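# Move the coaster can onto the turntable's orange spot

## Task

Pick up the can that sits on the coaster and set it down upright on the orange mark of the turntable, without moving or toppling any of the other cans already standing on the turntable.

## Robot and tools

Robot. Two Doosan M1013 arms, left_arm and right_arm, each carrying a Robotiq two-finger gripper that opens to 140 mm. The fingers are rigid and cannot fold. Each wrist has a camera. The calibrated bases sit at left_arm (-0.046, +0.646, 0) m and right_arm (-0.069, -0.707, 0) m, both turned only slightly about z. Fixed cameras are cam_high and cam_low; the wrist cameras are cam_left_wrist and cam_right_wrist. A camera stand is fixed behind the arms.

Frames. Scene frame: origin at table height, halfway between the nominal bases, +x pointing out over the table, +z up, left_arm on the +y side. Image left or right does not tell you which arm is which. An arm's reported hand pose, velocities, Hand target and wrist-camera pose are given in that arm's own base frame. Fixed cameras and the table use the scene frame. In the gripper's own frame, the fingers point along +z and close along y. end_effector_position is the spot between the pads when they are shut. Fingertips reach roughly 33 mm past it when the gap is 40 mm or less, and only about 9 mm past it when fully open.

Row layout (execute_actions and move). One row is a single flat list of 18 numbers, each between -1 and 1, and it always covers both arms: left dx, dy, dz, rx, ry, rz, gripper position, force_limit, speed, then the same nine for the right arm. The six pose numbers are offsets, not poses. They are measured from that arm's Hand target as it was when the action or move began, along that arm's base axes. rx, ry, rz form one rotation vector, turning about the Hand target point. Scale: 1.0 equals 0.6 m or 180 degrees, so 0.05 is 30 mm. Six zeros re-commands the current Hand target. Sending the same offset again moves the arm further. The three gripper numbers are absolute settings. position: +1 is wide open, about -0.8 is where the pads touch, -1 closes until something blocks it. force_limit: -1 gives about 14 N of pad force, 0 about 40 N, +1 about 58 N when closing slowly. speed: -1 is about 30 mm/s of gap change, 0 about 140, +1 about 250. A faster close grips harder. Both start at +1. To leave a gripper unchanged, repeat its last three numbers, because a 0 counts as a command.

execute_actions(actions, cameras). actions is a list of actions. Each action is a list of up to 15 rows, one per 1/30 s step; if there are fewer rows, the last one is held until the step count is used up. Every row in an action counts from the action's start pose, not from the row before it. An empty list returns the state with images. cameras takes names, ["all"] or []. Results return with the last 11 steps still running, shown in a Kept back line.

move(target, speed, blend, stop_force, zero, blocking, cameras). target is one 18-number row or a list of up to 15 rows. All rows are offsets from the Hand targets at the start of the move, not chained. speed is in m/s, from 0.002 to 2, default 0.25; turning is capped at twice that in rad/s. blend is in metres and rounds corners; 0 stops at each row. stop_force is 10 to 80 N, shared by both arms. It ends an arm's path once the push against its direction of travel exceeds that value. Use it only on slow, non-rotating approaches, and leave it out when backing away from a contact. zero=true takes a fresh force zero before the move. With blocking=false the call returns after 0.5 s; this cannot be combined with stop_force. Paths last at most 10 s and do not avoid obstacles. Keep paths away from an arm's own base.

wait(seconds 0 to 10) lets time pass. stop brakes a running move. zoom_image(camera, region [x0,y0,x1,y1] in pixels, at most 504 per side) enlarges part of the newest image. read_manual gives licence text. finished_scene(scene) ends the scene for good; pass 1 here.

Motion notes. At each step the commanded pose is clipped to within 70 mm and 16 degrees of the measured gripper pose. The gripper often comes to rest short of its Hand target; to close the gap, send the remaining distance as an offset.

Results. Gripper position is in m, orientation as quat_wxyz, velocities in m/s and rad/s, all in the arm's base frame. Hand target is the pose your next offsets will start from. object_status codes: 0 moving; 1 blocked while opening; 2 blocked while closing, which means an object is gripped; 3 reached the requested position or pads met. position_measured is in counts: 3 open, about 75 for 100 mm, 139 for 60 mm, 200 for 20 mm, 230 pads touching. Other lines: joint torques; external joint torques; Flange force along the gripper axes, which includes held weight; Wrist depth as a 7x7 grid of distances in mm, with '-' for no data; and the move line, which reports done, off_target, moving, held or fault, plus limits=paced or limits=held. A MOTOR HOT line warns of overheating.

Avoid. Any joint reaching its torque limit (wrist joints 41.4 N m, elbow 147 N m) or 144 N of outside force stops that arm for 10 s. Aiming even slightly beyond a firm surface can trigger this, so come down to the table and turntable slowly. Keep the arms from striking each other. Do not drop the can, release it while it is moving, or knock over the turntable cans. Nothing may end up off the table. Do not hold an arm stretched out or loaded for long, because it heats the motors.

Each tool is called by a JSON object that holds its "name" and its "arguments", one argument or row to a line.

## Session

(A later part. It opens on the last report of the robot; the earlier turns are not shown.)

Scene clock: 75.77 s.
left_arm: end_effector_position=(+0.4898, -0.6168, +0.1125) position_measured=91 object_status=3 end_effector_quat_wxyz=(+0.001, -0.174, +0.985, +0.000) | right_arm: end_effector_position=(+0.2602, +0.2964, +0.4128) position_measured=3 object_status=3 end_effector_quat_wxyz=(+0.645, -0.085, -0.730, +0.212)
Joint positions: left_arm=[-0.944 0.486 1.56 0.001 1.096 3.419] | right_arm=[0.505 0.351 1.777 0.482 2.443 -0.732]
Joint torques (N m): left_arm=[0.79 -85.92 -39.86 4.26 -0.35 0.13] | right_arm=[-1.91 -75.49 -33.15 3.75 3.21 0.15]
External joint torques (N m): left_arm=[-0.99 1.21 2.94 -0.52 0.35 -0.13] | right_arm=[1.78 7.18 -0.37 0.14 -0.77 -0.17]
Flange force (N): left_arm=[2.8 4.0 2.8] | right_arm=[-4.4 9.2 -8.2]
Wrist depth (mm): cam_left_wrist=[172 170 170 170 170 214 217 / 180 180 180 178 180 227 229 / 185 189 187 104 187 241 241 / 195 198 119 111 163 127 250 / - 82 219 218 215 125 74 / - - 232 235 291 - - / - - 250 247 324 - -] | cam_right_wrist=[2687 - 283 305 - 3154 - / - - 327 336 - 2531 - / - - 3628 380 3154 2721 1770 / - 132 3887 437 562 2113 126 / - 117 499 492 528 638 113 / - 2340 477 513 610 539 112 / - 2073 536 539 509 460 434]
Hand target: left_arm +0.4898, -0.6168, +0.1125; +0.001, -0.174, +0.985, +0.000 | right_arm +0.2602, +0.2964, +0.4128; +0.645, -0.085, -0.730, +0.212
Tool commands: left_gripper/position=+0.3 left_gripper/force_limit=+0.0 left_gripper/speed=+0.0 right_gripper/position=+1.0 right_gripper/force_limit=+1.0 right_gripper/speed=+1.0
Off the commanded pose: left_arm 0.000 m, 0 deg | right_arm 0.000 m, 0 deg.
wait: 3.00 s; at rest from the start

{"name": "wait", "arguments": {
  "seconds": 2.05
}}

{"name": "execute_actions", "arguments": {
  "actions": [
    [[0,0,0,0,0,0,-1,0,0,0,0,0,0,0,0,1,1,1]],
    [[0,0,0.001,0,0,0,-1,0,0,0,0,0,0,0,0,1,1,1],[0.003,0.001,0.006,0,0,0,-1,0,0,0,0,0,0,0,0,1,1,1],[0.008,0.003,0.017,0,0,0,-1,0,0,0,0,0,0,0,0,1,1,1],[0.016,0.006,0.035,0,0,0,-1,0,0,0,0,0,0,0,0,1,1,1],[0.027,0.01,0.058,0,0,0,-1,0,0,0,0,0,0,0,0,1,1,1],[0.039,0.014,0.083,0,0,0,-1,0,0,0,0,0,0,0,0,1,1,1],[0.051,0.018,0.108,0,0,0,-1,0,0,0,0,0,0,0,0,1,1,1],[0.062,0.022,0.131,0,0,0,-1,0,0,0,0,0,0,0,0,1,1,1],[0.07,0.025,0.149,0,0,0,-1,0,0,0,0,0,0,0,0,1,1,1],[0.075,0.027,0.16,0,0,0,-1,0,0,0,0,0,0,0,0,1,1,1],[0.078,0.028,0.166,0,0,0,-1,0,0,0,0,0,0,0,0,1,1,1]]
  ]
}}

{"name": "wait", "arguments": {
  "seconds": 0.3,
  "cameras": ["all"]
}}

Scene clock: 78.47 s.
left_arm: end_effector_position=(+0.4898, -0.6168, +0.1125) position_measured=91 object_status=3 end_effector_quat_wxyz=(+0.001, -0.174, +0.985, +0.000) | right_arm: end_effector_position=(+0.2602, +0.2964, +0.4128) position_measured=3 object_status=3 end_effector_quat_wxyz=(+0.645, -0.085, -0.730, +0.212)
Joint positions: left_arm=[-0.944 0.486 1.56 0.001 1.096 3.419] | right_arm=[0.505 0.351 1.777 0.482 2.443 -0.732]
Joint torques (N m): left_arm=[0.48 -85.55 -39.63 4.24 -0.26 0.13] | right_arm=[-1.86 -75.46 -33.14 3.76 3.2 0.17]
External joint torques (N m): left_arm=[-0.34 0.92 2.73 -0.48 0.26 -0.13] | right_arm=[1.54 6.82 -0.53 0.15 -0.75 -0.19]
Flange force (N): left_arm=[2.1 4.3 2.6] | right_arm=[-4.2 8.6 -8.2]
Wrist depth (mm): cam_left_wrist=[172 170 - - 168 214 216 / 180 180 - - 180 226 229 / 186 191 191 191 191 241 241 / 196 199 198 204 203 128 250 / - 82 218 219 215 125 74 / - - 235 235 290 - - / - - 253 246 324 - -] | cam_right_wrist=[- - 284 301 - 2622 - / - - 318 334 3201 2654 - / 1943 2502 4186 381 3249 3109 - / - 133 2790 437 2366 142 - / - 117 498 491 528 635 112 / - 2244 476 517 606 539 112 / - 2015 555 543 509 456 432]
Hand target: left_arm +0.4898, -0.6168, +0.1125; +0.001, -0.174, +0.985, +0.000 | right_arm +0.2602, +0.2964, +0.4128; +0.645, -0.085, -0.730, +0.212
Tool commands: left_gripper/position=+0.3 left_gripper/force_limit=+0.0 left_gripper/speed=+0.0 right_gripper/position=+1.0 right_gripper/force_limit=+1.0 right_gripper/speed=+1.0
Off the commanded pose: left_arm 0.000 m, 0 deg | right_arm 0.000 m, 0 deg.
wait: 2.07 s; at rest from the start

Scene clock: 79.10 s.
left_arm: end_effector_position=(+0.4909, -0.6163, +0.1147) position_measured=156 object_status=2 end_effector_quat_wxyz=(+0.001, -0.174, +0.985, +0.000) end_effector_velocity=(+0.034, +0.017, +0.072) end_effector_angular_velocity=(+0.013, +0.008, -0.005) | right_arm: end_effector_position=(+0.2602, +0.2964, +0.4128) position_measured=3 object_status=3 end_effector_quat_wxyz=(+0.645, -0.085, -0.730, +0.212)
Joint positions: left_arm=[-0.943 0.485 1.557 0.001 1.1 3.42] | right_arm=[0.505 0.351 1.777 0.482 2.443 -0.732]
Joint velocities: left_arm=[0.047 -0.035 -0.089 0.001 0.138 0.051] | right_arm=[within noise]
Joint torques (N m): left_arm=[7.45 -104.76 -49.77 5.24 -0.47 0.21] | right_arm=[-2.01 -75.6 -33.14 3.73 3.21 0.2]
External joint torques (N m): left_arm=[-0.71 3.27 5 -0.53 0.4 -0.2] | right_arm=[2.25 7.19 -0.36 0.15 -0.77 -0.22]
External joint torques at the end of the 1st action: left_arm=[1.25 -7.38 -3.13 0.27 0.18 -0.07] | right_arm=[1.95 6.92 -0.44 0.12 -0.76 -0.2]
Flange force (N): left_arm=[3.1 5.7 6.0] | right_arm=[-4.2 9.7 -8.0]
Flange force at the end of the 1st action (N): left_arm=[-0.4 3.6 -8.4] | right_arm=[-4.1 9.1 -8.0]
Wrist depth (mm): cam_left_wrist=[172 92 93 169 170 215 217 / 181 181 181 178 181 227 230 / 186 192 - 104 188 241 242 / 194 202 112 - 112 256 251 / - 88 82 219 219 - 79 / - - 64 239 217 - - / - - - 247 325 - -] | cam_right_wrist=[- - 283 304 - 3568 - / - - 319 337 - 2827 - / - - 382 380 3348 2591 2446 / - 125 3298 437 2366 2244 1600 / - 117 500 495 532 633 112 / - 2446 475 513 605 541 112 / - 2015 550 533 511 457 433]
Hand target: left_arm +0.5366, -0.6000, +0.2121; +0.001, -0.174, +0.985, +0.000 | right_arm +0.2602, +0.2964, +0.4128; +0.645, -0.085, -0.730, +0.212
Off the commanded pose: left_arm 0.109 m, 0 deg | right_arm 0.000 m, 0 deg.
Kept back: 11 steps.
Step readings (end_effector_position of left_arm | right_arm; steps 1 to 15: 1st action; 16 to 19: 2nd action):
0: (+0.4898, -0.6168, +0.1125) | (+0.2602, +0.2964, +0.4128)
1: (+0.4898, -0.6168, +0.1125) | (+0.2602, +0.2964, +0.4128)
2: (+0.4898, -0.6168, +0.1125) | (+0.2602, +0.2964, +0.4128)
4: (+0.4898, -0.6168, +0.1125) | (+0.2602, +0.2964, +0.4128)
8: (+0.4898, -0.6168, +0.1125) | (+0.2602, +0.2964, +0.4128)
15: (+0.4899, -0.6168, +0.1125) | (+0.2602, +0.2964, +0.4128)
16: (+0.4899, -0.6168, +0.1125) | (+0.2602, +0.2964, +0.4128)
17: (+0.4899, -0.6168, +0.1126) | (+0.2602, +0.2964, +0.4128)

Scene clock: 79.77 s.
left_arm: end_effector_position=(+0.5365, -0.5999, +0.2120) position_measured=156 object_status=2 end_effector_quat_wxyz=(+0.001, -0.174, +0.985, +0.000) | right_arm: end_effector_position=(+0.2602, +0.2964, +0.4128) position_measured=3 object_status=3 end_effector_quat_wxyz=(+0.645, -0.085, -0.730, +0.212)
Joint positions: left_arm=[-0.885 0.451 1.422 0.001 1.269 3.478] | right_arm=[0.505 0.351 1.777 0.482 2.443 -0.732]
Joint torques (N m): left_arm=[0.28 -86.39 -43.26 4.54 -0.54 -0.12] | right_arm=[-1.93 -75.18 -33.17 3.74 3.23 0.18]
External joint torques (N m): left_arm=[-0.1 2.53 3.88 -0.53 0.55 0.12] | right_arm=[1.99 6.37 -0.48 0.16 -0.77 -0.2]
Flange force (N): left_arm=[1.7 4.4 4.8] | right_arm=[-3.7 8.8 -7.3]
Wrist depth (mm): cam_left_wrist=[256 255 257 254 260 303 299 / 269 266 273 188 273 318 310 / 293 289 283 - 337 340 330 / 308 306 107 - 113 359 360 / - 89 82 389 130 - 79 / - - 64 420 419 - - / - - - 453 - - -] | cam_right_wrist=[- - 282 309 2446 2790 - / - - 326 337 - 2622 - / - - 3348 379 3818 2941 2155 / - 125 4186 436 561 2244 2034 / - 117 496 490 527 640 112 / - 2267 480 516 611 540 112 / - 1997 548 528 510 458 432]
Hand target: left_arm +0.5366, -0.6000, +0.2121; +0.001, -0.174, +0.985, +0.000 | right_arm +0.2602, +0.2964, +0.4128; +0.645, -0.085, -0.730, +0.212
Tool commands: left_gripper/position=-1.0 left_gripper/force_limit=+0.0 left_gripper/speed=+0.0 right_gripper/position=+1.0 right_gripper/force_limit=+1.0 right_gripper/speed=+1.0
Off the commanded pose: left_arm 0.000 m, 0 deg | right_arm 0.000 m, 0 deg.
wait: 0.30 s; at rest by 0.27 s
camera_calibration:
cam_left_wrist: T_world_to_cam=[[-0.324373, 0.94591, -0.00606601, 0.75134], [0.882243, 0.304841, 0.358775, -0.369563], [0.341218, 0.111025, -0.933404, 0.223765], [0, 0, 0, 1]] pos_world=[0.493406, -0.622886, 0.346011]
cam_right_wrist: T_world_to_cam=[[-0.151853, 0.904946, -0.397509, -0.0535577], [0.453429, -0.293577, -0.841555, 0.327415], [-0.878261, -0.308034, -0.365748, 0.615293], [0, 0, 0, 1]] pos_world=[0.383796, 0.33412, 0.47929]

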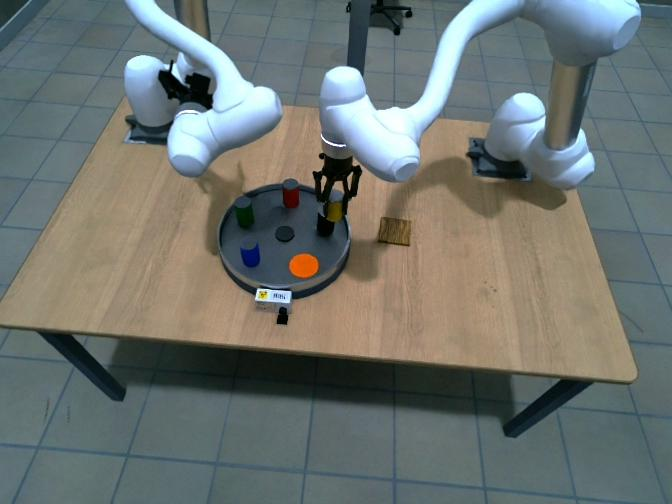

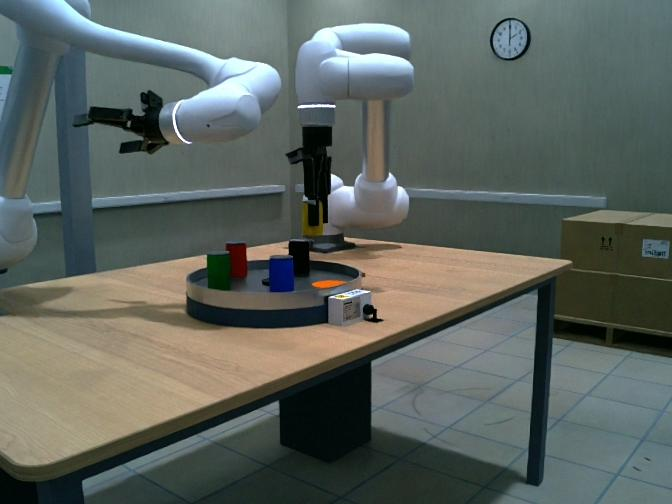

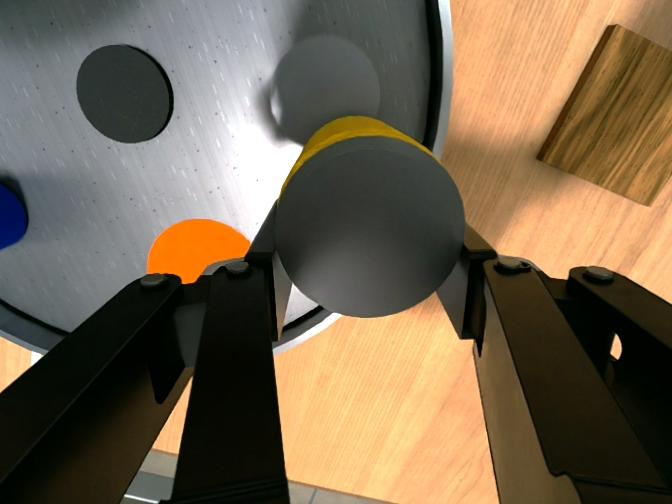

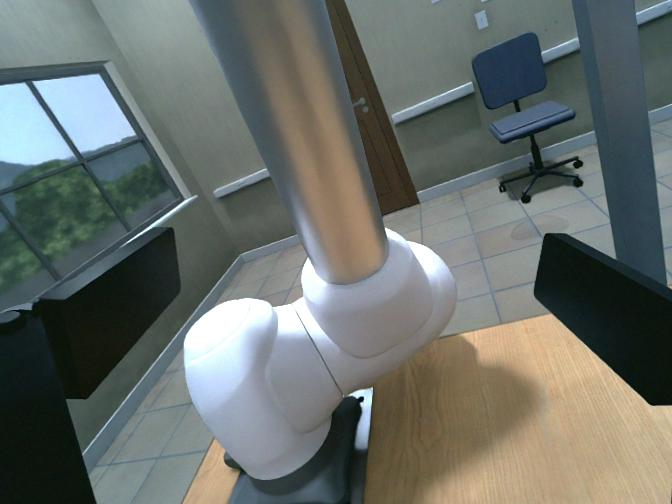

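{"name": "move", "arguments": {
  "target": [-0.0937,-0.0543,0,0,0,0,-1,0,0,0,0,0,0,0,0,1,1,1],
  "speed": 0.3,
  "cameras": ["cam_left_wrist"]
}}

Scene clock: 82.67 s.
left_arm: end_effector_position=(+0.4804, -0.6325, +0.2121) position_measured=156 object_status=2 end_effector_quat_wxyz=(+0.001, -0.174, +0.985, +0.000) | right_arm: end_effector_position=(+0.2602, +0.2964, +0.4128) position_measured=3 object_status=3 end_effector_quat_wxyz=(+0.645, -0.085, -0.730, +0.212)
Joint positions: left_arm=[-0.965 0.435 1.446 0.001 1.261 3.398] | right_arm=[0.505 0.351 1.777 0.482 2.443 -0.732]
Joint torques (N m): left_arm=[-0.59 -85.07 -43.22 4.32 -0.33 -0.08] | right_arm=[-1.77 -75.42 -33.2 3.75 3.22 0.14]
External joint torques (N m): left_arm=[0.89 2.27 3.73 -0.31 0.34 0.08] | right_arm=[2.12 7.19 -0.3 0.12 -0.79 -0.16]
Flange force (N): left_arm=[0.2 4.9 4.8] | right_arm=[-4.3 9.6 -7.9]
Wrist depth (mm): cam_left_wrist=[256 257 236 258 263 303 303 / 276 272 273 269 273 321 318 / 289 283 286 106 107 343 329 / 303 303 107 - 113 359 351 / - 88 82 330 130 - 79 / - - 64 413 419 - - / - - - 453 - - -] | cam_right_wrist=[2864 - 282 300 - 2721 - / 2721 2053 323 336 2902 2340 - / 2531 3348 375 378 3298 2721 2864 / 2291 146 2531 436 562 2267 1860 / - 117 496 490 531 627 112 / - 2340 477 517 613 541 112 / - 2093 558 535 510 458 432]
Hand target: left_arm +0.4804, -0.6326, +0.2121; +0.001, -0.174, +0.985, +0.000 | right_arm +0.2602, +0.2964, +0.4128; +0.645, -0.085, -0.730, +0.212
Off the commanded pose: left_arm 0.000 m, 0 deg | right_arm 0.000 m, 0 deg.
move: done
camera_calibration:
cam_left_wrist: T_world_to_cam=[[-0.324411, 0.945898, -0.00587515, 0.763956], [0.882345, 0.304841, 0.358523, -0.310248], [0.340917, 0.111125, -0.933502, 0.24691], [0, 0, 0, 1]] pos_world=[0.437406, -0.655486, 0.34621]
Images, in order (width x height): cam_left_wrist 672x504.

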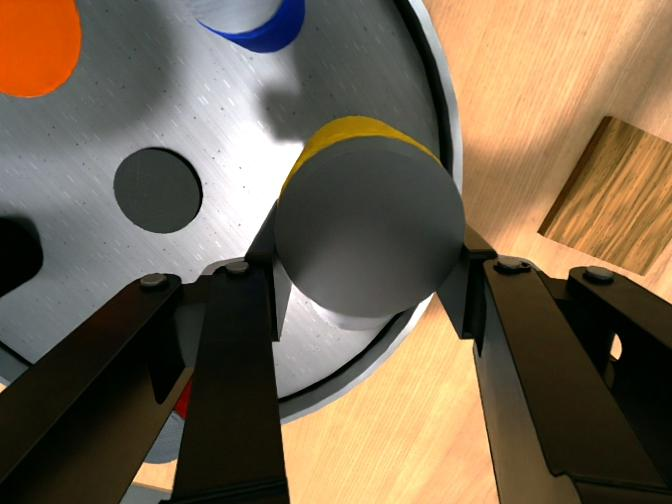

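{"name": "wait", "arguments": {
  "seconds": 0.7
}}

{"name": "move", "arguments": {
  "target": [0,0,-0.1638,0,0,0,-1,0,0,0,0,0,0,0,0,1,1,1],
  "speed": 0.3
}}

{"name": "execute_actions", "arguments": {
  "actions": [
    [[0,0,0,0,0,0,1,0,1,0,0,0,0,0,0,1,1,1]]
  ],
  "cameras": ["cam_left_wrist"]
}}

{"name": "wait", "arguments": {
  "seconds": 0.3,
  "cameras": ["cam_high","cam_left_wrist"]
}}

{"name": "move", "arguments": {
  "target": [0,0,0.23,0,0,0,1,0,1,0,0,0,0,0,0,1,1,1],
  "speed": 0.3
}}

{"name": "wait", "arguments": {
  "seconds": 4.6,
  "cameras": ["cam_high","cam_left_wrist"]
}}

{"name": "wait", "arguments": {
  "seconds": 0.5,
  "cameras": ["cam_low","cam_high","cam_left_wrist"]
}}

Scene clock: 84.13 s.
left_arm: end_effector_position=(+0.4804, -0.6326, +0.2121) position_measured=156 object_status=2 end_effector_quat_wxyz=(+0.001, -0.174, +0.985, +0.000) | right_arm: end_effector_position=(+0.2602, +0.2964, +0.4128) position_measured=3 object_status=3 end_effector_quat_wxyz=(+0.645, -0.085, -0.730, +0.212)
Joint positions: left_arm=[-0.965 0.435 1.446 0.001 1.261 3.398] | right_arm=[0.505 0.351 1.777 0.482 2.443 -0.732]
Joint torques (N m): left_arm=[0.19 -84.88 -43.18 4.51 -0.33 0.1] | right_arm=[-1.64 -75.64 -33.17 3.75 3.21 0.15]
External joint torques (N m): left_arm=[-0.5 2.2 3.65 -0.5 0.34 -0.1] | right_arm=[1.43 7.06 -0.43 0.14 -0.76 -0.17]
Flange force (N): left_arm=[2.1 4.4 4.7] | right_arm=[-4.5 8.7 -8.3]
Wrist depth (mm): cam_left_wrist=[254 249 258 258 264 303 303 / 272 273 272 269 272 321 319 / 285 283 286 - 107 342 330 / 310 304 107 - 110 358 351 / - 89 82 - 309 - 79 / - - 64 411 418 - - / - - - 452 - - -] | cam_right_wrist=[- 3957 283 310 2591 2446 - / - - 322 340 3628 2790 - / - 3298 3510 379 4107 2864 3109 / - 126 3568 441 2267 2315 1755 / - 117 498 491 530 640 112 / - 2267 479 515 606 541 112 / - 1961 555 533 505 458 433]
Hand target: left_arm +0.4804, -0.6326, +0.2121; +0.001, -0.174, +0.985, +0.000 | right_arm +0.2602, +0.2964, +0.4128; +0.645, -0.085, -0.730, +0.212
Tool commands: left_gripper/position=-1.0 left_gripper/force_limit=+0.0 left_gripper/speed=+0.0 right_gripper/position=+1.0 right_gripper/force_limit=+1.0 right_gripper/speed=+1.0
Off the commanded pose: left_arm 0.000 m, 0 deg | right_arm 0.000 m, 0 deg.
wait: 0.70 s; at rest from the start

Scene clock: 85.03 s.
left_arm: end_effector_position=(+0.4804, -0.6326, +0.1140) position_measured=156 object_status=2 end_effector_quat_wxyz=(+0.001, -0.174, +0.985, +0.000) | right_arm: end_effector_position=(+0.2602, +0.2964, +0.4128) position_measured=3 object_status=3 end_effector_quat_wxyz=(+0.645, -0.085, -0.730, +0.212)
Joint positions: left_arm=[-0.965 0.495 1.543 0.001 1.104 3.398] | right_arm=[0.505 0.351 1.777 0.482 2.443 -0.732]
Joint torques (N m): left_arm=[0.62 -89.01 -40.97 4.18 -0.08 0.12] | right_arm=[-1.86 -75.45 -33.22 3.76 3.21 0.2]
External joint torques (N m): left_arm=[-0.94 3.88 4.08 -0.44 0.09 -0.12] | right_arm=[2.07 6.68 -0.42 0.13 -0.76 -0.22]
Flange force (N): left_arm=[2.4 3.2 6.1] | right_arm=[-4.0 9.1 -7.6]
Wrist depth (mm): cam_left_wrist=[171 171 171 172 174 215 218 / 181 179 182 179 181 226 231 / 187 193 193 - 107 196 245 / 197 200 112 - 110 254 254 / - 88 81 - 130 - 79 / - - 64 237 237 - - / - - - 252 232 - -] | cam_right_wrist=[2755 2134 282 305 - 3023 - / 2446 - 320 341 3249 2591 - / - - - 380 3957 3109 2244 / - 125 - 438 526 151 1893 / - 117 488 491 528 640 113 / - 2446 475 507 611 539 112 / - 2034 554 532 510 456 432]
Hand target: left_arm +0.4804, -0.6326, +0.1139; +0.001, -0.174, +0.985, +0.000 | right_arm +0.2602, +0.2964, +0.4128; +0.645, -0.085, -0.730, +0.212
Off the commanded pose: left_arm 0.000 m, 0 deg | right_arm 0.000 m, 0 deg.
move: done

Scene clock: 85.17 s.
left_arm: end_effector_position=(+0.4804, -0.6326, +0.1139) position_measured=147 object_status=0 end_effector_quat_wxyz=(+0.001, -0.174, +0.985, +0.000) | right_arm: end_effector_position=(+0.2602, +0.2964, +0.4128) position_measured=3 object_status=3 end_effector_quat_wxyz=(+0.645, -0.085, -0.730, +0.212)
Joint positions: left_arm=[-0.965 0.495 1.543 0.001 1.104 3.398] | right_arm=[0.505 0.351 1.777 0.482 2.443 -0.732]
Joint torques (N m): left_arm=[0.53 -86.5 -39.82 4.26 -0.23 0.03] | right_arm=[-1.95 -75.45 -33.13 3.74 3.22 0.15]
External joint torques (N m): left_arm=[-0.06 0.51 2.72 -0.48 0.24 -0.03] | right_arm=[2.27 6.7 -0.46 0.14 -0.77 -0.17]
Flange force (N): left_arm=[1.7 5.0 2.3] | right_arm=[-3.7 9.4 -7.6]
Wrist depth (mm): cam_left_wrist=[171 171 171 171 171 215 218 / 181 183 181 179 181 226 231 / 188 193 193 105 109 190 245 / 197 200 117 - 114 254 254 / - 89 88 223 220 - 81 / - - 230 237 234 - - / - - - 244 234 - -] | cam_right_wrist=[- - 282 305 - 2755 - / - - 323 335 - 2531 - / - - - 380 3455 2864 - / 2198 125 3689 435 2244 142 - / - 117 496 494 530 633 112 / - 2291 475 515 605 540 112 / - 2015 547 532 506 455 434]
Hand target: left_arm +0.4804, -0.6326, +0.1139; +0.001, -0.174, +0.985, +0.000 | right_arm +0.2602, +0.2964, +0.4128; +0.645, -0.085, -0.730, +0.212
Off the commanded pose: left_arm 0.000 m, 0 deg | right_arm 0.000 m, 0 deg.
Kept back: 11 steps.
Step readings (end_effector_position of left_arm | right_arm):
0: (+0.4804, -0.6326, +0.1140) | (+0.2602, +0.2964, +0.4128)
1: (+0.4804, -0.6326, +0.1139) | (+0.2602, +0.2964, +0.4128)
2: (+0.4804, -0.6326, +0.1139) | (+0.2602, +0.2964, +0.4128)
camera_calibration:
cam_left_wrist: T_world_to_cam=[[-0.324328, 0.945927, -0.00584151, 0.76332], [0.882376, 0.304752, 0.358523, -0.274989], [0.340917, 0.111125, -0.933503, 0.155181], [0, 0, 0, 1]] pos_world=[0.437306, -0.655486, 0.247911]
Images, in order (width x height): cam_left_wrist 672x504.

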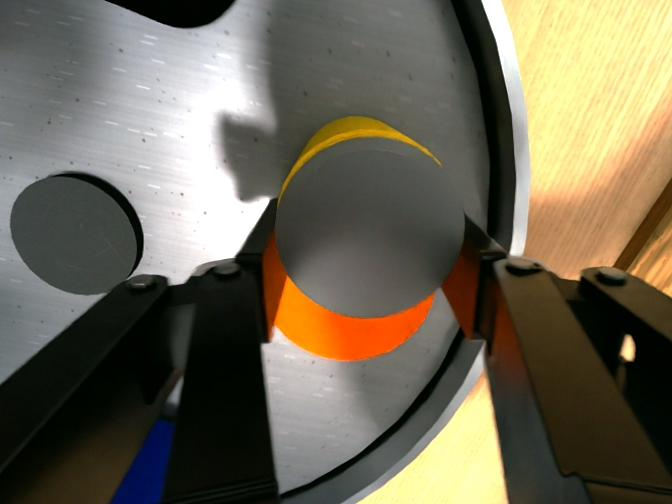

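Scene clock: 85.83 s.
left_arm: end_effector_position=(+0.4804, -0.6326, +0.1139) position_measured=3 object_status=3 end_effector_quat_wxyz=(+0.001, -0.174, +0.985, +0.000) | right_arm: end_effector_position=(+0.2602, +0.2964, +0.4128) position_measured=3 object_status=3 end_effector_quat_wxyz=(+0.645, -0.085, -0.730, +0.212)
Joint positions: left_arm=[-0.965 0.495 1.543 0.001 1.103 3.398] | right_arm=[0.505 0.351 1.777 0.482 2.443 -0.732]
Joint torques (N m): left_arm=[0.75 -86.39 -39.62 4.25 -0.31 0.17] | right_arm=[-1.53 -75.29 -33.08 3.7 3.21 0.17]
External joint torques (N m): left_arm=[-1.14 1.25 2.76 -0.51 0.32 -0.17] | right_arm=[1.51 6.14 -0.64 0.21 -0.75 -0.19]
Flange force (N): left_arm=[2.8 3.6 2.7] | right_arm=[-3.5 8.1 -7.6]
Wrist depth (mm): cam_left_wrist=[171 169 170 168 171 215 218 / 181 181 99 99 179 226 231 / 188 193 107 105 190 190 245 / 192 140 205 208 205 186 124 / - 220 220 183 217 280 112 / - 236 234 141 216 300 301 / - 256 257 - 326 326 327] | cam_right_wrist=[2755 - 282 326 2561 - - / - - 317 337 - 2622 - / 2446 - 388 380 3510 2654 2502 / - 133 - 438 564 2221 1741 / - 117 492 497 528 633 113 / - 2392 475 516 608 540 112 / - 1926 557 535 510 456 434]
Hand target: left_arm +0.4804, -0.6326, +0.1139; +0.001, -0.174, +0.985, +0.000 | right_arm +0.2602, +0.2964, +0.4128; +0.645, -0.085, -0.730, +0.212
Tool commands: left_gripper/position=+1.0 left_gripper/force_limit=+0.0 left_gripper/speed=+1.0 right_gripper/position=+1.0 right_gripper/force_limit=+1.0 right_gripper/speed=+1.0
Off the commanded pose: left_arm 0.000 m, 0 deg | right_arm 0.000 m, 0 deg.
wait: 0.30 s; at rest by 0.20 s
camera_calibration:
cam_left_wrist: T_world_to_cam=[[-0.324359, 0.945916, -0.00575313, 0.763305], [0.882366, 0.304748, 0.358551, -0.274994], [0.340913, 0.111223, -0.933492, 0.155245], [0, 0, 0, 1]] pos_world=[0.437306, -0.655486, 0.247911]
Images, in order (width x height): cam_high 672x504, cam_left_wrist 672x504.

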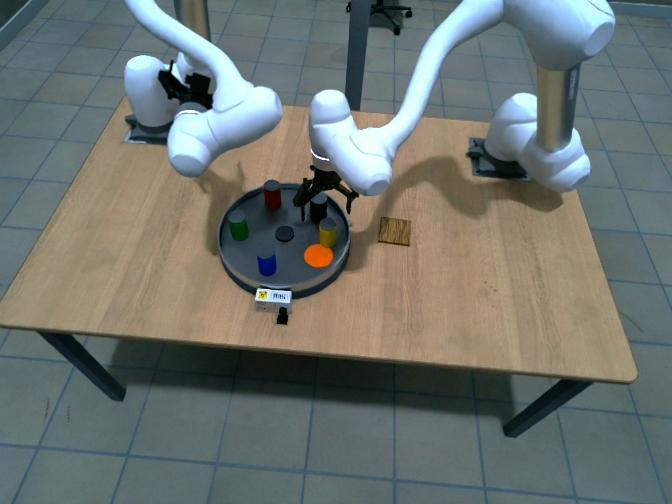

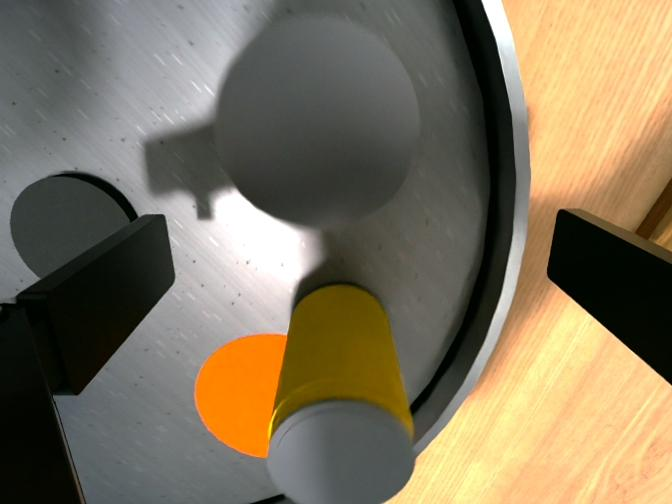

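Scene clock: 86.87 s.
left_arm: end_effector_position=(+0.4804, -0.6325, +0.2518) position_measured=3 object_status=3 end_effector_quat_wxyz=(+0.001, -0.174, +0.985, +0.000) | right_arm: end_effector_position=(+0.2602, +0.2964, +0.4128) position_measured=3 object_status=3 end_effector_quat_wxyz=(+0.645, -0.085, -0.730, +0.212)
Joint positions: left_arm=[-0.965 0.417 1.398 0.001 1.327 3.398] | right_arm=[0.505 0.351 1.777 0.482 2.443 -0.732]
Joint torques (N m): left_arm=[0.53 -82.78 -42.94 4.57 -0.47 0.18] | right_arm=[-1.78 -75.63 -33.25 3.75 3.25 0.15]
External joint torques (N m): left_arm=[-0.55 1.26 2.82 -0.49 0.48 -0.18] | right_arm=[1.67 7.16 -0.34 0.15 -0.8 -0.17]
Flange force (N): left_arm=[2.1 3.8 3.3] | right_arm=[-4.5 9.1 -8.1]
Wrist depth (mm): cam_left_wrist=[291 292 290 287 333 339 338 / - 309 310 310 313 359 355 / 327 325 326 329 332 375 368 / - 134 349 342 394 395 124 / - 321 361 282 435 431 112 / - 389 400 464 469 468 467 / - 1462 504 506 503 503 505] | cam_right_wrist=[- 3065 282 302 - 2502 - / - - 320 336 3753 2721 - / 2366 - 3628 379 3154 2827 2790 / - 135 3510 438 2093 151 1799 / - 117 498 491 523 646 112 / - 2291 477 516 608 540 112 / - 1814 543 530 505 459 433]
Hand target: left_arm +0.4804, -0.6326, +0.2519; +0.001, -0.174, +0.985, +0.000 | right_arm +0.2602, +0.2964, +0.4128; +0.645, -0.085, -0.730, +0.212
Off the commanded pose: left_arm 0.000 m, 0 deg | right_arm 0.000 m, 0 deg.
move: done

Scene clock: 91.47 s.
left_arm: end_effector_position=(+0.4804, -0.6326, +0.2519) position_measured=3 object_status=3 end_effector_quat_wxyz=(+0.001, -0.174, +0.985, +0.000) | right_arm: end_effector_position=(+0.2602, +0.2964, +0.4128) position_measured=3 object_status=3 end_effector_quat_wxyz=(+0.645, -0.085, -0.730, +0.212)
Joint positions: left_arm=[-0.965 0.417 1.398 0.001 1.327 3.398] | right_arm=[0.505 0.351 1.777 0.482 2.443 -0.732]
Joint torques (N m): left_arm=[0.76 -82.82 -42.93 4.55 -0.32 0.12] | right_arm=[-1.73 -75.42 -33.23 3.75 3.23 0.18]
External joint torques (N m): left_arm=[-0.69 1.34 2.81 -0.46 0.33 -0.12] | right_arm=[1.97 6.47 -0.45 0.14 -0.78 -0.2]
Flange force (N): left_arm=[2.2 3.7 3.5] | right_arm=[-3.8 8.8 -7.4]
Wrist depth (mm): cam_left_wrist=[293 292 292 290 330 338 338 / 303 309 309 295 314 359 356 / 328 324 324 328 333 376 369 / 341 130 355 351 394 393 124 / - 369 347 371 433 434 112 / - 393 478 465 468 467 464 / - 1435 506 507 508 504 506] | cam_right_wrist=[2982 2902 282 327 3753 2198 - / - - 326 334 - 2687 - / 1961 - 383 376 3628 2721 2093 / - 125 3753 435 540 2267 1003 / - 117 497 490 527 642 113 / - 2366 473 517 613 539 112 / - 1926 552 531 507 455 435]
Hand target: left_arm +0.4804, -0.6326, +0.2519; +0.001, -0.174, +0.985, +0.000 | right_arm +0.2602, +0.2964, +0.4128; +0.645, -0.085, -0.730, +0.212
Tool commands: left_gripper/position=+1.0 left_gripper/force_limit=+0.0 left_gripper/speed=+1.0 right_gripper/position=+1.0 right_gripper/force_limit=+1.0 right_gripper/speed=+1.0
Off the commanded pose: left_arm 0.000 m, 0 deg | right_arm 0.000 m, 0 deg.
wait: 4.60 s; at rest by 0.17 s
camera_calibration:
cam_left_wrist: T_world_to_cam=[[-0.324359, 0.945916, -0.00575313, 0.764099], [0.882366, 0.304748, 0.358551, -0.324475], [0.340913, 0.111223, -0.933492, 0.284067], [0, 0, 0, 1]] pos_world=[0.437306, -0.655486, 0.385911]
Images, in order (width x height): cam_high 672x504, cam_left_wrist 672x504.

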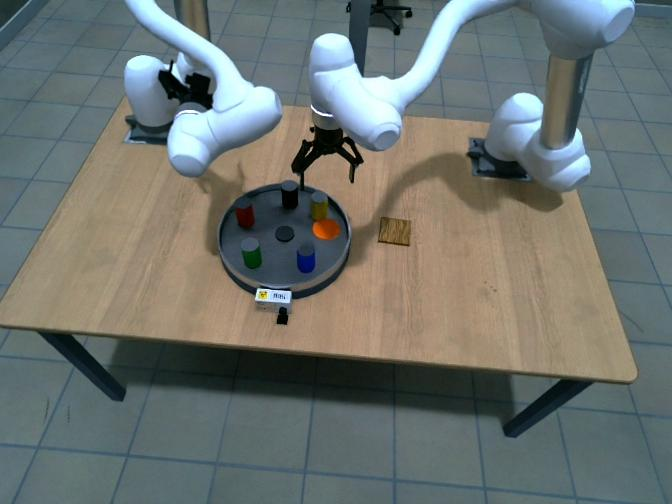

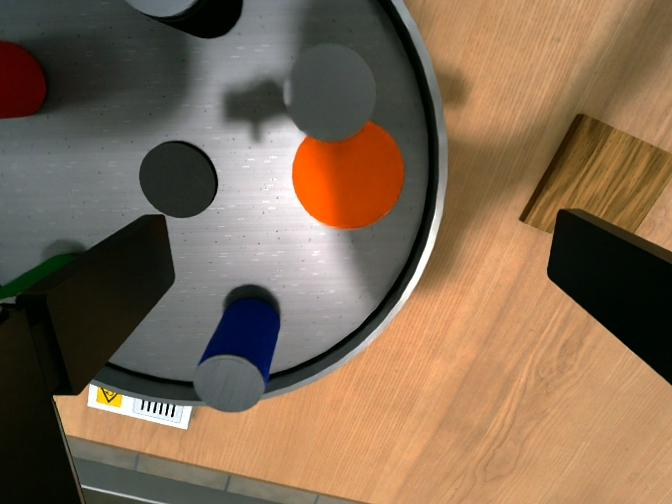

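Scene clock: 91.97 s.
left_arm: end_effector_position=(+0.4804, -0.6326, +0.2519) position_measured=3 object_status=3 end_effector_quat_wxyz=(+0.001, -0.174, +0.985, +0.000) | right_arm: end_effector_position=(+0.2602, +0.2964, +0.4128) position_measured=3 object_status=3 end_effector_quat_wxyz=(+0.645, -0.085, -0.730, +0.212)
Joint positions: left_arm=[-0.965 0.417 1.398 0.001 1.327 3.398] | right_arm=[0.505 0.351 1.777 0.482 2.443 -0.732]
Joint torques (N m): left_arm=[0.7 -82.36 -43.1 4.59 -0.33 0.07] | right_arm=[-1.94 -75.39 -33.19 3.73 3.21 0.18]
External joint torques (N m): left_arm=[-0.25 0.79 2.92 -0.49 0.33 -0.07] | right_arm=[1.98 7.01 -0.36 0.15 -0.77 -0.2]
Flange force (N): left_arm=[2.0 5.0 3.4] | right_arm=[-4.2 9.3 -7.9]
Wrist depth (mm): cam_left_wrist=[282 292 289 285 331 339 339 / 309 308 310 309 313 359 356 / 328 325 325 321 333 377 370 / 341 134 346 342 395 397 124 / - 317 369 373 433 434 112 / - 302 475 465 467 468 468 / - 1425 505 505 505 507 504] | cam_right_wrist=[- 5062 282 303 2941 2622 - / 2366 3818 325 343 3401 2340 - / - - 407 382 3154 2561 2198 / - 125 4186 434 518 142 1814 / - 117 497 489 526 636 113 / - 2622 478 518 611 537 112 / - 1997 551 532 509 457 434]
Hand target: left_arm +0.4804, -0.6326, +0.2519; +0.001, -0.174, +0.985, +0.000 | right_arm +0.2602, +0.2964, +0.4128; +0.645, -0.085, -0.730, +0.212
Tool commands: left_gripper/position=+1.0 left_gripper/force_limit=+0.0 left_gripper/speed=+1.0 right_gripper/position=+1.0 right_gripper/force_limit=+1.0 right_gripper/speed=+1.0
Off the commanded pose: left_arm 0.000 m, 0 deg | right_arm 0.000 m, 0 deg.
wait: 0.50 s; at rest by 0.17 s
camera_calibration:
cam_left_wrist: T_world_to_cam=[[-0.324359, 0.945916, -0.00575313, 0.764099], [0.882366, 0.304748, 0.358551, -0.324475], [0.340913, 0.111223, -0.933492, 0.284067], [0, 0, 0, 1]] pos_world=[0.437306, -0.655486, 0.385911]
Images, in order (width x height): cam_high 672x504, cam_low 672x504, cam_left_wrist 672x504.

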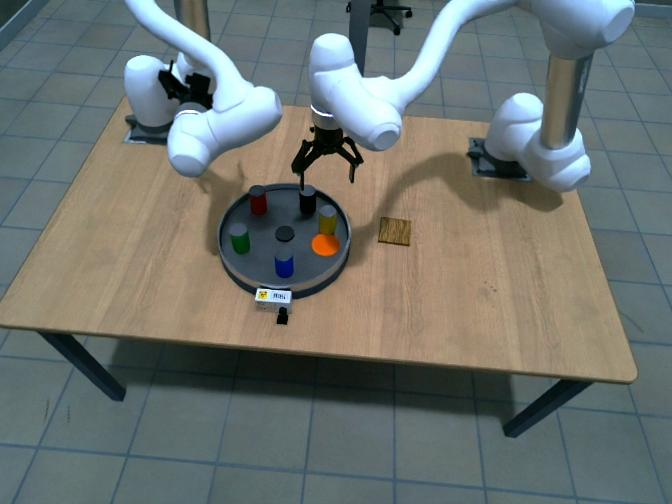

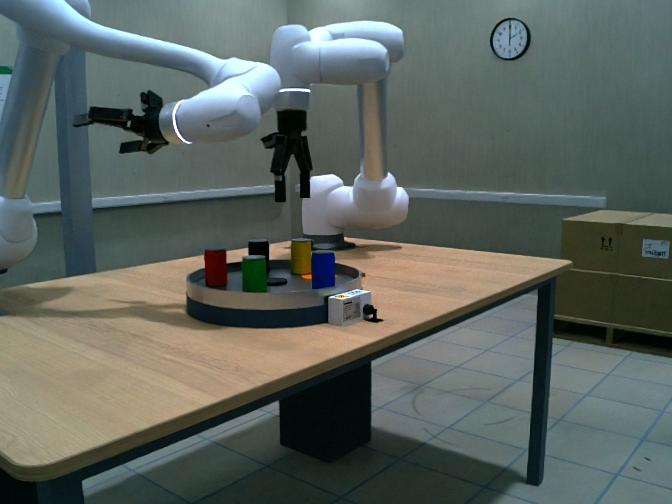

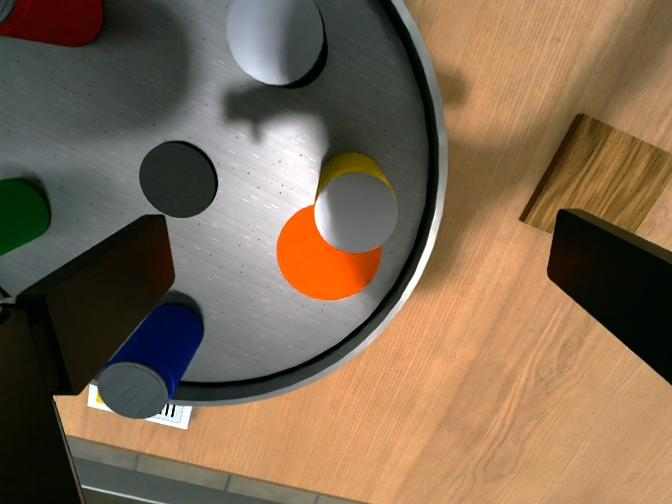

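{"name": "move", "arguments": {
  "target": [
    [0.021,0.0127,0,0,0,0,0.3,0,0,0,0,0,0,0,0,1,1,1],
    [0.021,0.0127,-0.2323,0,0,0,0.3,0,0,0,0,0,0,0,0,1,1,1]
  ],
  "speed": 0.3
}}

{"name": "wait", "arguments": {
  "seconds": 3.5
}}

Scene clock: 96.47 s.
left_arm: end_effector_position=(+0.4929, -0.6250, +0.1126) position_measured=91 object_status=3 end_effector_quat_wxyz=(+0.001, -0.174, +0.985, +0.000) | right_arm: end_effector_position=(+0.2602, +0.2964, +0.4128) position_measured=3 object_status=3 end_effector_quat_wxyz=(+0.645, -0.085, -0.730, +0.212)
Joint positions: left_arm=[-0.947 0.498 1.54 0.001 1.103 3.416] | right_arm=[0.505 0.351 1.777 0.482 2.443 -0.732]
Joint torques (N m): left_arm=[0.54 -85.94 -39.66 4.25 -0.45 0.15] | right_arm=[-2.33 -75.27 -33.23 3.74 3.2 0.14]
External joint torques (N m): left_arm=[-0.58 -0.01 2.66 -0.49 0.45 -0.15] | right_arm=[2.06 6.85 -0.34 0.15 -0.76 -0.16]
Flange force (N): left_arm=[2.7 5.2 1.5] | right_arm=[-4.0 9.3 -7.6]
Wrist depth (mm): cam_left_wrist=[170 170 171 168 170 211 216 / 180 180 178 - 176 224 229 / 183 189 189 - - 237 241 / 196 198 154 206 203 127 250 / - 82 218 219 219 125 74 / - - 216 235 230 - - / - - 175 246 324 - -] | cam_right_wrist=[2827 - 282 301 3401 2392 - / - - 321 341 - 2654 2755 / - 2721 375 379 3109 2687 2418 / - 132 - 438 527 2244 1067 / - 117 498 490 527 640 113 / - 2392 480 510 606 535 112 / - 1926 548 533 507 458 431]
Hand target: left_arm +0.4930, -0.6250, +0.1125; +0.001, -0.174, +0.985, +0.000 | right_arm +0.2602, +0.2964, +0.4128; +0.645, -0.085, -0.730, +0.212
Off the commanded pose: left_arm 0.000 m, 0 deg | right_arm 0.000 m, 0 deg.
move: done

Scene clock: 99.97 s.
left_arm: end_effector_position=(+0.4930, -0.6250, +0.1125) position_measured=91 object_status=3 end_effector_quat_wxyz=(+0.001, -0.174, +0.985, +0.000) | right_arm: end_effector_position=(+0.2602, +0.2964, +0.4128) position_measured=3 object_status=3 end_effector_quat_wxyz=(+0.645, -0.085, -0.730, +0.212)
Joint positions: left_arm=[-0.947 0.498 1.541 0.001 1.103 3.416] | right_arm=[0.505 0.351 1.777 0.482 2.443 -0.732]
Joint torques (N m): left_arm=[0.29 -87.48 -39.69 4.24 -0.29 0.09] | right_arm=[-1.9 -75.57 -33.19 3.75 3.21 0.17]
External joint torques (N m): left_arm=[-0.05 1.81 2.8 -0.49 0.3 -0.09] | right_arm=[2.32 6.39 -0.53 0.14 -0.76 -0.19]
Flange force (N): left_arm=[1.3 3.3 3.2] | right_arm=[-3.4 9.2 -7.3]
Wrist depth (mm): cam_left_wrist=[171 172 93 120 170 212 216 / 180 180 180 180 180 224 230 / 183 189 191 191 189 238 242 / 195 197 199 204 203 127 250 / - 82 212 212 218 125 74 / - - 156 171 232 - - / - - 139 152 325 - -] | cam_right_wrist=[- - 283 306 2654 2561 - / 3249 - 325 337 4947 3065 - / 2864 3455 3510 380 3957 2941 2473 / - 133 2982 434 557 2198 1714 / - 117 495 490 527 627 112 / - 2561 477 515 610 537 112 / - 1997 544 531 510 455 432]
Hand target: left_arm +0.4930, -0.6250, +0.1125; +0.001, -0.174, +0.985, +0.000 | right_arm +0.2602, +0.2964, +0.4128; +0.645, -0.085, -0.730, +0.212
Tool commands: left_gripper/position=+0.3 left_gripper/force_limit=+0.0 left_gripper/speed=+0.0 right_gripper/position=+1.0 right_gripper/force_limit=+1.0 right_gripper/speed=+1.0
Off the commanded pose: left_arm 0.000 m, 0 deg | right_arm 0.000 m, 0 deg.
wait: 3.50 s; at rest by 0.17 s

{"name": "wait", "arguments": {
  "seconds": 3.83
}}

{"name": "execute_actions", "arguments": {
  "actions": [
    [[0,0,0,0,0,0,-1,0,0,0,0,0,0,0,0,1,1,1]],
    [[0,0,0.001,0,0,0,-1,0,0,0,0,0,0,0,0,1,1,1],[0.003,0.001,0.006,0,0,0,-1,0,0,0,0,0,0,0,0,1,1,1],[0.008,0.003,0.017,0,0,0,-1,0,0,0,0,0,0,0,0,1,1,1],[0.016,0.006,0.035,0,0,0,-1,0,0,0,0,0,0,0,0,1,1,1],[0.027,0.01,0.058,0,0,0,-1,0,0,0,0,0,0,0,0,1,1,1],[0.039,0.014,0.083,0,0,0,-1,0,0,0,0,0,0,0,0,1,1,1],[0.051,0.018,0.108,0,0,0,-1,0,0,0,0,0,0,0,0,1,1,1],[0.062,0.022,0.131,0,0,0,-1,0,0,0,0,0,0,0,0,1,1,1],[0.07,0.025,0.149,0,0,0,-1,0,0,0,0,0,0,0,0,1,1,1],[0.075,0.027,0.16,0,0,0,-1,0,0,0,0,0,0,0,0,1,1,1],[0.078,0.028,0.166,0,0,0,-1,0,0,0,0,0,0,0,0,1,1,1]]
  ]
}}

{"name": "wait", "arguments": {
  "seconds": 0.3,
  "cameras": ["cam_high","cam_left_wrist"]
}}

Scene clock: 104.70 s.
left_arm: end_effector_position=(+0.4930, -0.6250, +0.1125) position_measured=91 object_status=3 end_effector_quat_wxyz=(+0.001, -0.174, +0.985, +0.000) | right_arm: end_effector_position=(+0.2602, +0.2964, +0.4128) position_measured=3 object_status=3 end_effector_quat_wxyz=(+0.645, -0.085, -0.730, +0.212)
Joint positions: left_arm=[-0.947 0.498 1.541 0.001 1.103 3.416] | right_arm=[0.505 0.351 1.777 0.482 2.443 -0.732]
Joint torques (N m): left_arm=[0.65 -86.9 -39.8 4.24 -0.27 0.13] | right_arm=[-1.65 -75.53 -33.17 3.74 3.19 0.18]
External joint torques (N m): left_arm=[-0.84 0.9 2.74 -0.47 0.28 -0.13] | right_arm=[1.2 6.71 -0.56 0.18 -0.73 -0.2]
Flange force (N): left_arm=[2.7 4.2 2.5] | right_arm=[-4.2 8.1 -8.3]
Wrist depth (mm): cam_left_wrist=[171 170 168 166 168 211 217 / 180 180 178 - 176 225 229 / 183 189 191 - 107 237 242 / 195 197 154 206 203 128 251 / - 82 218 218 215 125 74 / - - 230 235 231 - - / - - 254 247 323 - -] | cam_right_wrist=[- 3249 283 303 2755 2502 - / 2392 - 314 338 2864 2473 - / - - 3455 379 2941 2622 2366 / - 135 3887 438 2244 2291 126 / - 117 499 491 522 640 112 / - 2315 477 513 610 539 112 / - 2015 550 530 507 455 436]
Hand target: left_arm +0.4930, -0.6250, +0.1125; +0.001, -0.174, +0.985, +0.000 | right_arm +0.2602, +0.2964, +0.4128; +0.645, -0.085, -0.730, +0.212
Tool commands: left_gripper/position=+0.3 left_gripper/force_limit=+0.0 left_gripper/speed=+0.0 right_gripper/position=+1.0 right_gripper/force_limit=+1.0 right_gripper/speed=+1.0
Off the commanded pose: left_arm 0.000 m, 0 deg | right_arm 0.000 m, 0 deg.
wait: 3.83 s; at rest from the start

Scene clock: 105.33 s.
left_arm: end_effector_position=(+0.4940, -0.6245, +0.1144) position_measured=154 object_status=2 end_effector_quat_wxyz=(+0.001, -0.174, +0.985, +0.000) end_effector_velocity=(+0.031, +0.016, +0.067) end_effector_angular_velocity=(+0.013, +0.010, -0.003) | right_arm: end_effector_position=(+0.2602, +0.2964, +0.4128) position_measured=3 object_status=3 end_effector_quat_wxyz=(+0.645, -0.085, -0.730, +0.212)
Joint positions: left_arm=[-0.945 0.497 1.538 0.001 1.106 3.417] | right_arm=[0.505 0.351 1.777 0.482 2.443 -0.732]
Joint velocities: left_arm=[0.043 -0.032 -0.083 0 0.131 0.047] | right_arm=[within noise]
Joint torques (N m): left_arm=[8.01 -108.06 -48.05 5.29 -0.11 0.31] | right_arm=[-1.95 -75.35 -33.13 3.78 3.19 0.15]
External joint torques (N m): left_arm=[-1.54 5.46 3.19 -0.57 0.04 -0.31] | right_arm=[1.56 6.69 -0.56 0.12 -0.73 -0.17]
External joint torques at the end of the 1st action: left_arm=[1.08 -5.69 -2.15 0.29 0.01 -0.12] | right_arm=[1.67 6.61 -0.5 0.17 -0.73 -0.22]
Flange force (N): left_arm=[2.1 -1.2 6.6] | right_arm=[-4.0 8.5 -8.1]
Flange force at the end of the 1st action (N): left_arm=[-0.1 3.4 -6.0] | right_arm=[-4.0 8.6 -7.8]
Wrist depth (mm): cam_left_wrist=[172 166 93 93 170 212 216 / 180 180 97 97 180 184 229 / 183 189 191 187 187 238 242 / 196 201 126 114 117 254 250 / - 88 77 119 118 - 79 / - 73 64 239 220 - - / - - - 246 324 - -] | cam_right_wrist=[- 2721 283 307 - 2244 - / 2827 3957 327 340 - 3109 - / 2315 3568 3401 382 3201 3201 - / - 133 4031 434 2315 151 125 / - 126 492 490 523 640 112 / - 2418 475 516 601 541 112 / - 2015 554 532 507 457 433]
Hand target: left_arm +0.5398, -0.6082, +0.2121; +0.001, -0.174, +0.985, +0.000 | right_arm +0.2602, +0.2964, +0.4128; +0.645, -0.085, -0.730, +0.212
Off the commanded pose: left_arm 0.109 m, 0 deg | right_arm 0.000 m, 0 deg.
Kept back: 11 steps.
Step readings (end_effector_position of left_arm | right_arm; steps 1 to 15: 1st action; 16 to 19: 2nd action):
0: (+0.4930, -0.6250, +0.1125) | (+0.2602, +0.2964, +0.4128)
1: (+0.4930, -0.6250, +0.1125) | (+0.2602, +0.2964, +0.4128)
2: (+0.4930, -0.6250, +0.1125) | (+0.2602, +0.2964, +0.4128)
4: (+0.4930, -0.6250, +0.1125) | (+0.2602, +0.2964, +0.4128)
8: (+0.4930, -0.6250, +0.1125) | (+0.2602, +0.2964, +0.4128)
15: (+0.4930, -0.6249, +0.1125) | (+0.2602, +0.2964, +0.4128)
16: (+0.4930, -0.6249, +0.1125) | (+0.2602, +0.2964, +0.4128)
17: (+0.4930, -0.6249, +0.1125) | (+0.2602, +0.2964, +0.4128)

Scene clock: 106.00 s.
left_arm: end_effector_position=(+0.5396, -0.6081, +0.2120) position_measured=154 object_status=2 end_effector_quat_wxyz=(+0.001, -0.174, +0.985, +0.000) | right_arm: end_effector_position=(+0.2602, +0.2964, +0.4128) position_measured=3 object_status=3 end_effector_quat_wxyz=(+0.645, -0.085, -0.730, +0.212)
Joint positions: left_arm=[-0.888 0.464 1.402 0.001 1.275 3.475] | right_arm=[0.505 0.351 1.777 0.482 2.443 -0.732]
Joint torques (N m): left_arm=[-1.04 -87.9 -43.56 4.51 -0.53 0.13] | right_arm=[-1.96 -75.46 -33.15 3.72 3.17 0.19]
External joint torques (N m): left_arm=[0.81 2.58 3.99 -0.49 0.54 -0.13] | right_arm=[2.03 6.49 -0.58 0.18 -0.72 -0.21]
Flange force (N): left_arm=[1.1 5.0 4.9] | right_arm=[-3.5 9.0 -7.7]
Wrist depth (mm): cam_left_wrist=[- 253 257 258 258 303 300 / 271 265 272 195 270 321 310 / 288 286 285 162 285 341 330 / 308 308 118 114 118 360 364 / - 88 82 - - - 79 / - 73 64 427 420 - - / - - - 452 - - -] | cam_right_wrist=[- - 283 304 - - - / 2502 - 325 341 2941 2561 - / - - 4837 379 3689 2902 2155 / - 126 4353 435 2267 2073 126 / - 135 488 488 527 625 112 / - 2073 474 517 598 537 112 / - 2034 548 540 509 457 432]
Hand target: left_arm +0.5398, -0.6082, +0.2121; +0.001, -0.174, +0.985, +0.000 | right_arm +0.2602, +0.2964, +0.4128; +0.645, -0.085, -0.730, +0.212
Tool commands: left_gripper/position=-1.0 left_gripper/force_limit=+0.0 left_gripper/speed=+0.0 right_gripper/position=+1.0 right_gripper/force_limit=+1.0 right_gripper/speed=+1.0
Off the commanded pose: left_arm 0.000 m, 0 deg | right_arm 0.000 m, 0 deg.
wait: 0.30 s; at rest by 0.27 s
camera_calibration:
cam_left_wrist: T_world_to_cam=[[-0.324373, 0.94591, -0.00606601, 0.760007], [0.882243, 0.304841, 0.358775, -0.369828], [0.341218, 0.111025, -0.933404, 0.223607], [0, 0, 0, 1]] pos_world=[0.496506, -0.630986, 0.346011]
Images, in order (width x height): cam_high 672x504, cam_left_wrist 672x504.

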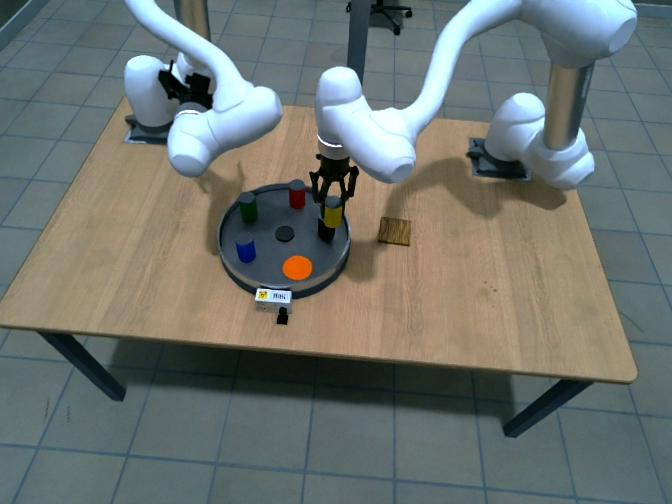

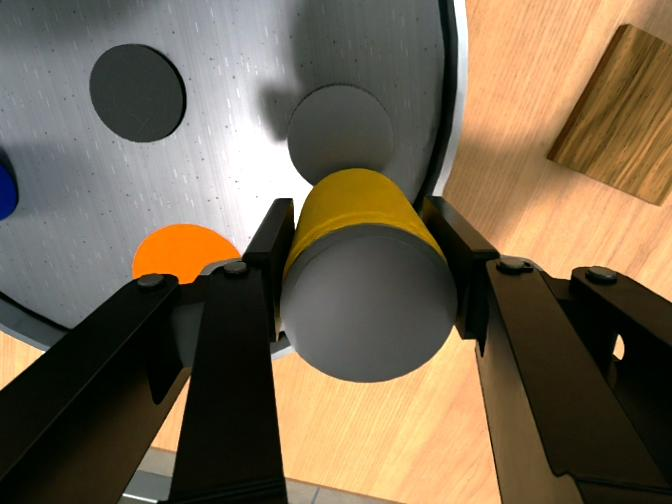

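{"name": "move", "arguments": {
  "target": [-0.094,-0.0393,0.0215,0,0,0,-1,0,0,0,0,0,0,0,0,1,1,1],
  "speed": 0.3
}}

Scene clock: 107.93 s.
left_arm: end_effector_position=(+0.4834, -0.6317, +0.2250) position_measured=154 object_status=2 end_effector_quat_wxyz=(+0.000, -0.174, +0.985, +0.000) | right_arm: end_effector_position=(+0.2602, +0.2964, +0.4128) position_measured=3 object_status=3 end_effector_quat_wxyz=(+0.645, -0.085, -0.730, +0.212)
Joint positions: left_arm=[-0.961 0.43 1.428 0.001 1.283 3.402] | right_arm=[0.505 0.351 1.777 0.482 2.443 -0.732]
Joint torques (N m): left_arm=[-1.1 -85.14 -43.87 4.65 -0.29 0.27] | right_arm=[-2.04 -75.41 -33.11 3.76 3.19 0.16]
External joint torques (N m): left_arm=[1.32 2.28 4.03 -0.58 0.29 -0.27] | right_arm=[1.99 6.66 -0.53 0.13 -0.74 -0.18]
Flange force (N): left_arm=[0.4 5.6 5.3] | right_arm=[-3.8 9.0 -7.8]
Wrist depth (mm): cam_left_wrist=[268 265 269 262 309 315 314 / 283 286 283 284 288 334 330 / 306 294 300 295 298 350 342 / 321 319 108 115 118 373 365 / - 88 82 - - - 79 / - 73 64 440 433 - - / - - - 471 - - -] | cam_right_wrist=[2755 - 282 304 - 2591 - / 2982 2721 330 340 2687 2864 - / - 3249 3510 379 3348 2721 2053 / - 125 3401 441 2291 2291 1814 / - 118 497 488 532 642 112 / - 2591 477 513 608 536 112 / - 1961 551 530 503 457 432]
Hand target: left_arm +0.4834, -0.6317, +0.2250; +0.001, -0.174, +0.985, +0.000 | right_arm +0.2602, +0.2964, +0.4128; +0.645, -0.085, -0.730, +0.212
Off the commanded pose: left_arm 0.000 m, 0 deg | right_arm 0.000 m, 0 deg.
move: done


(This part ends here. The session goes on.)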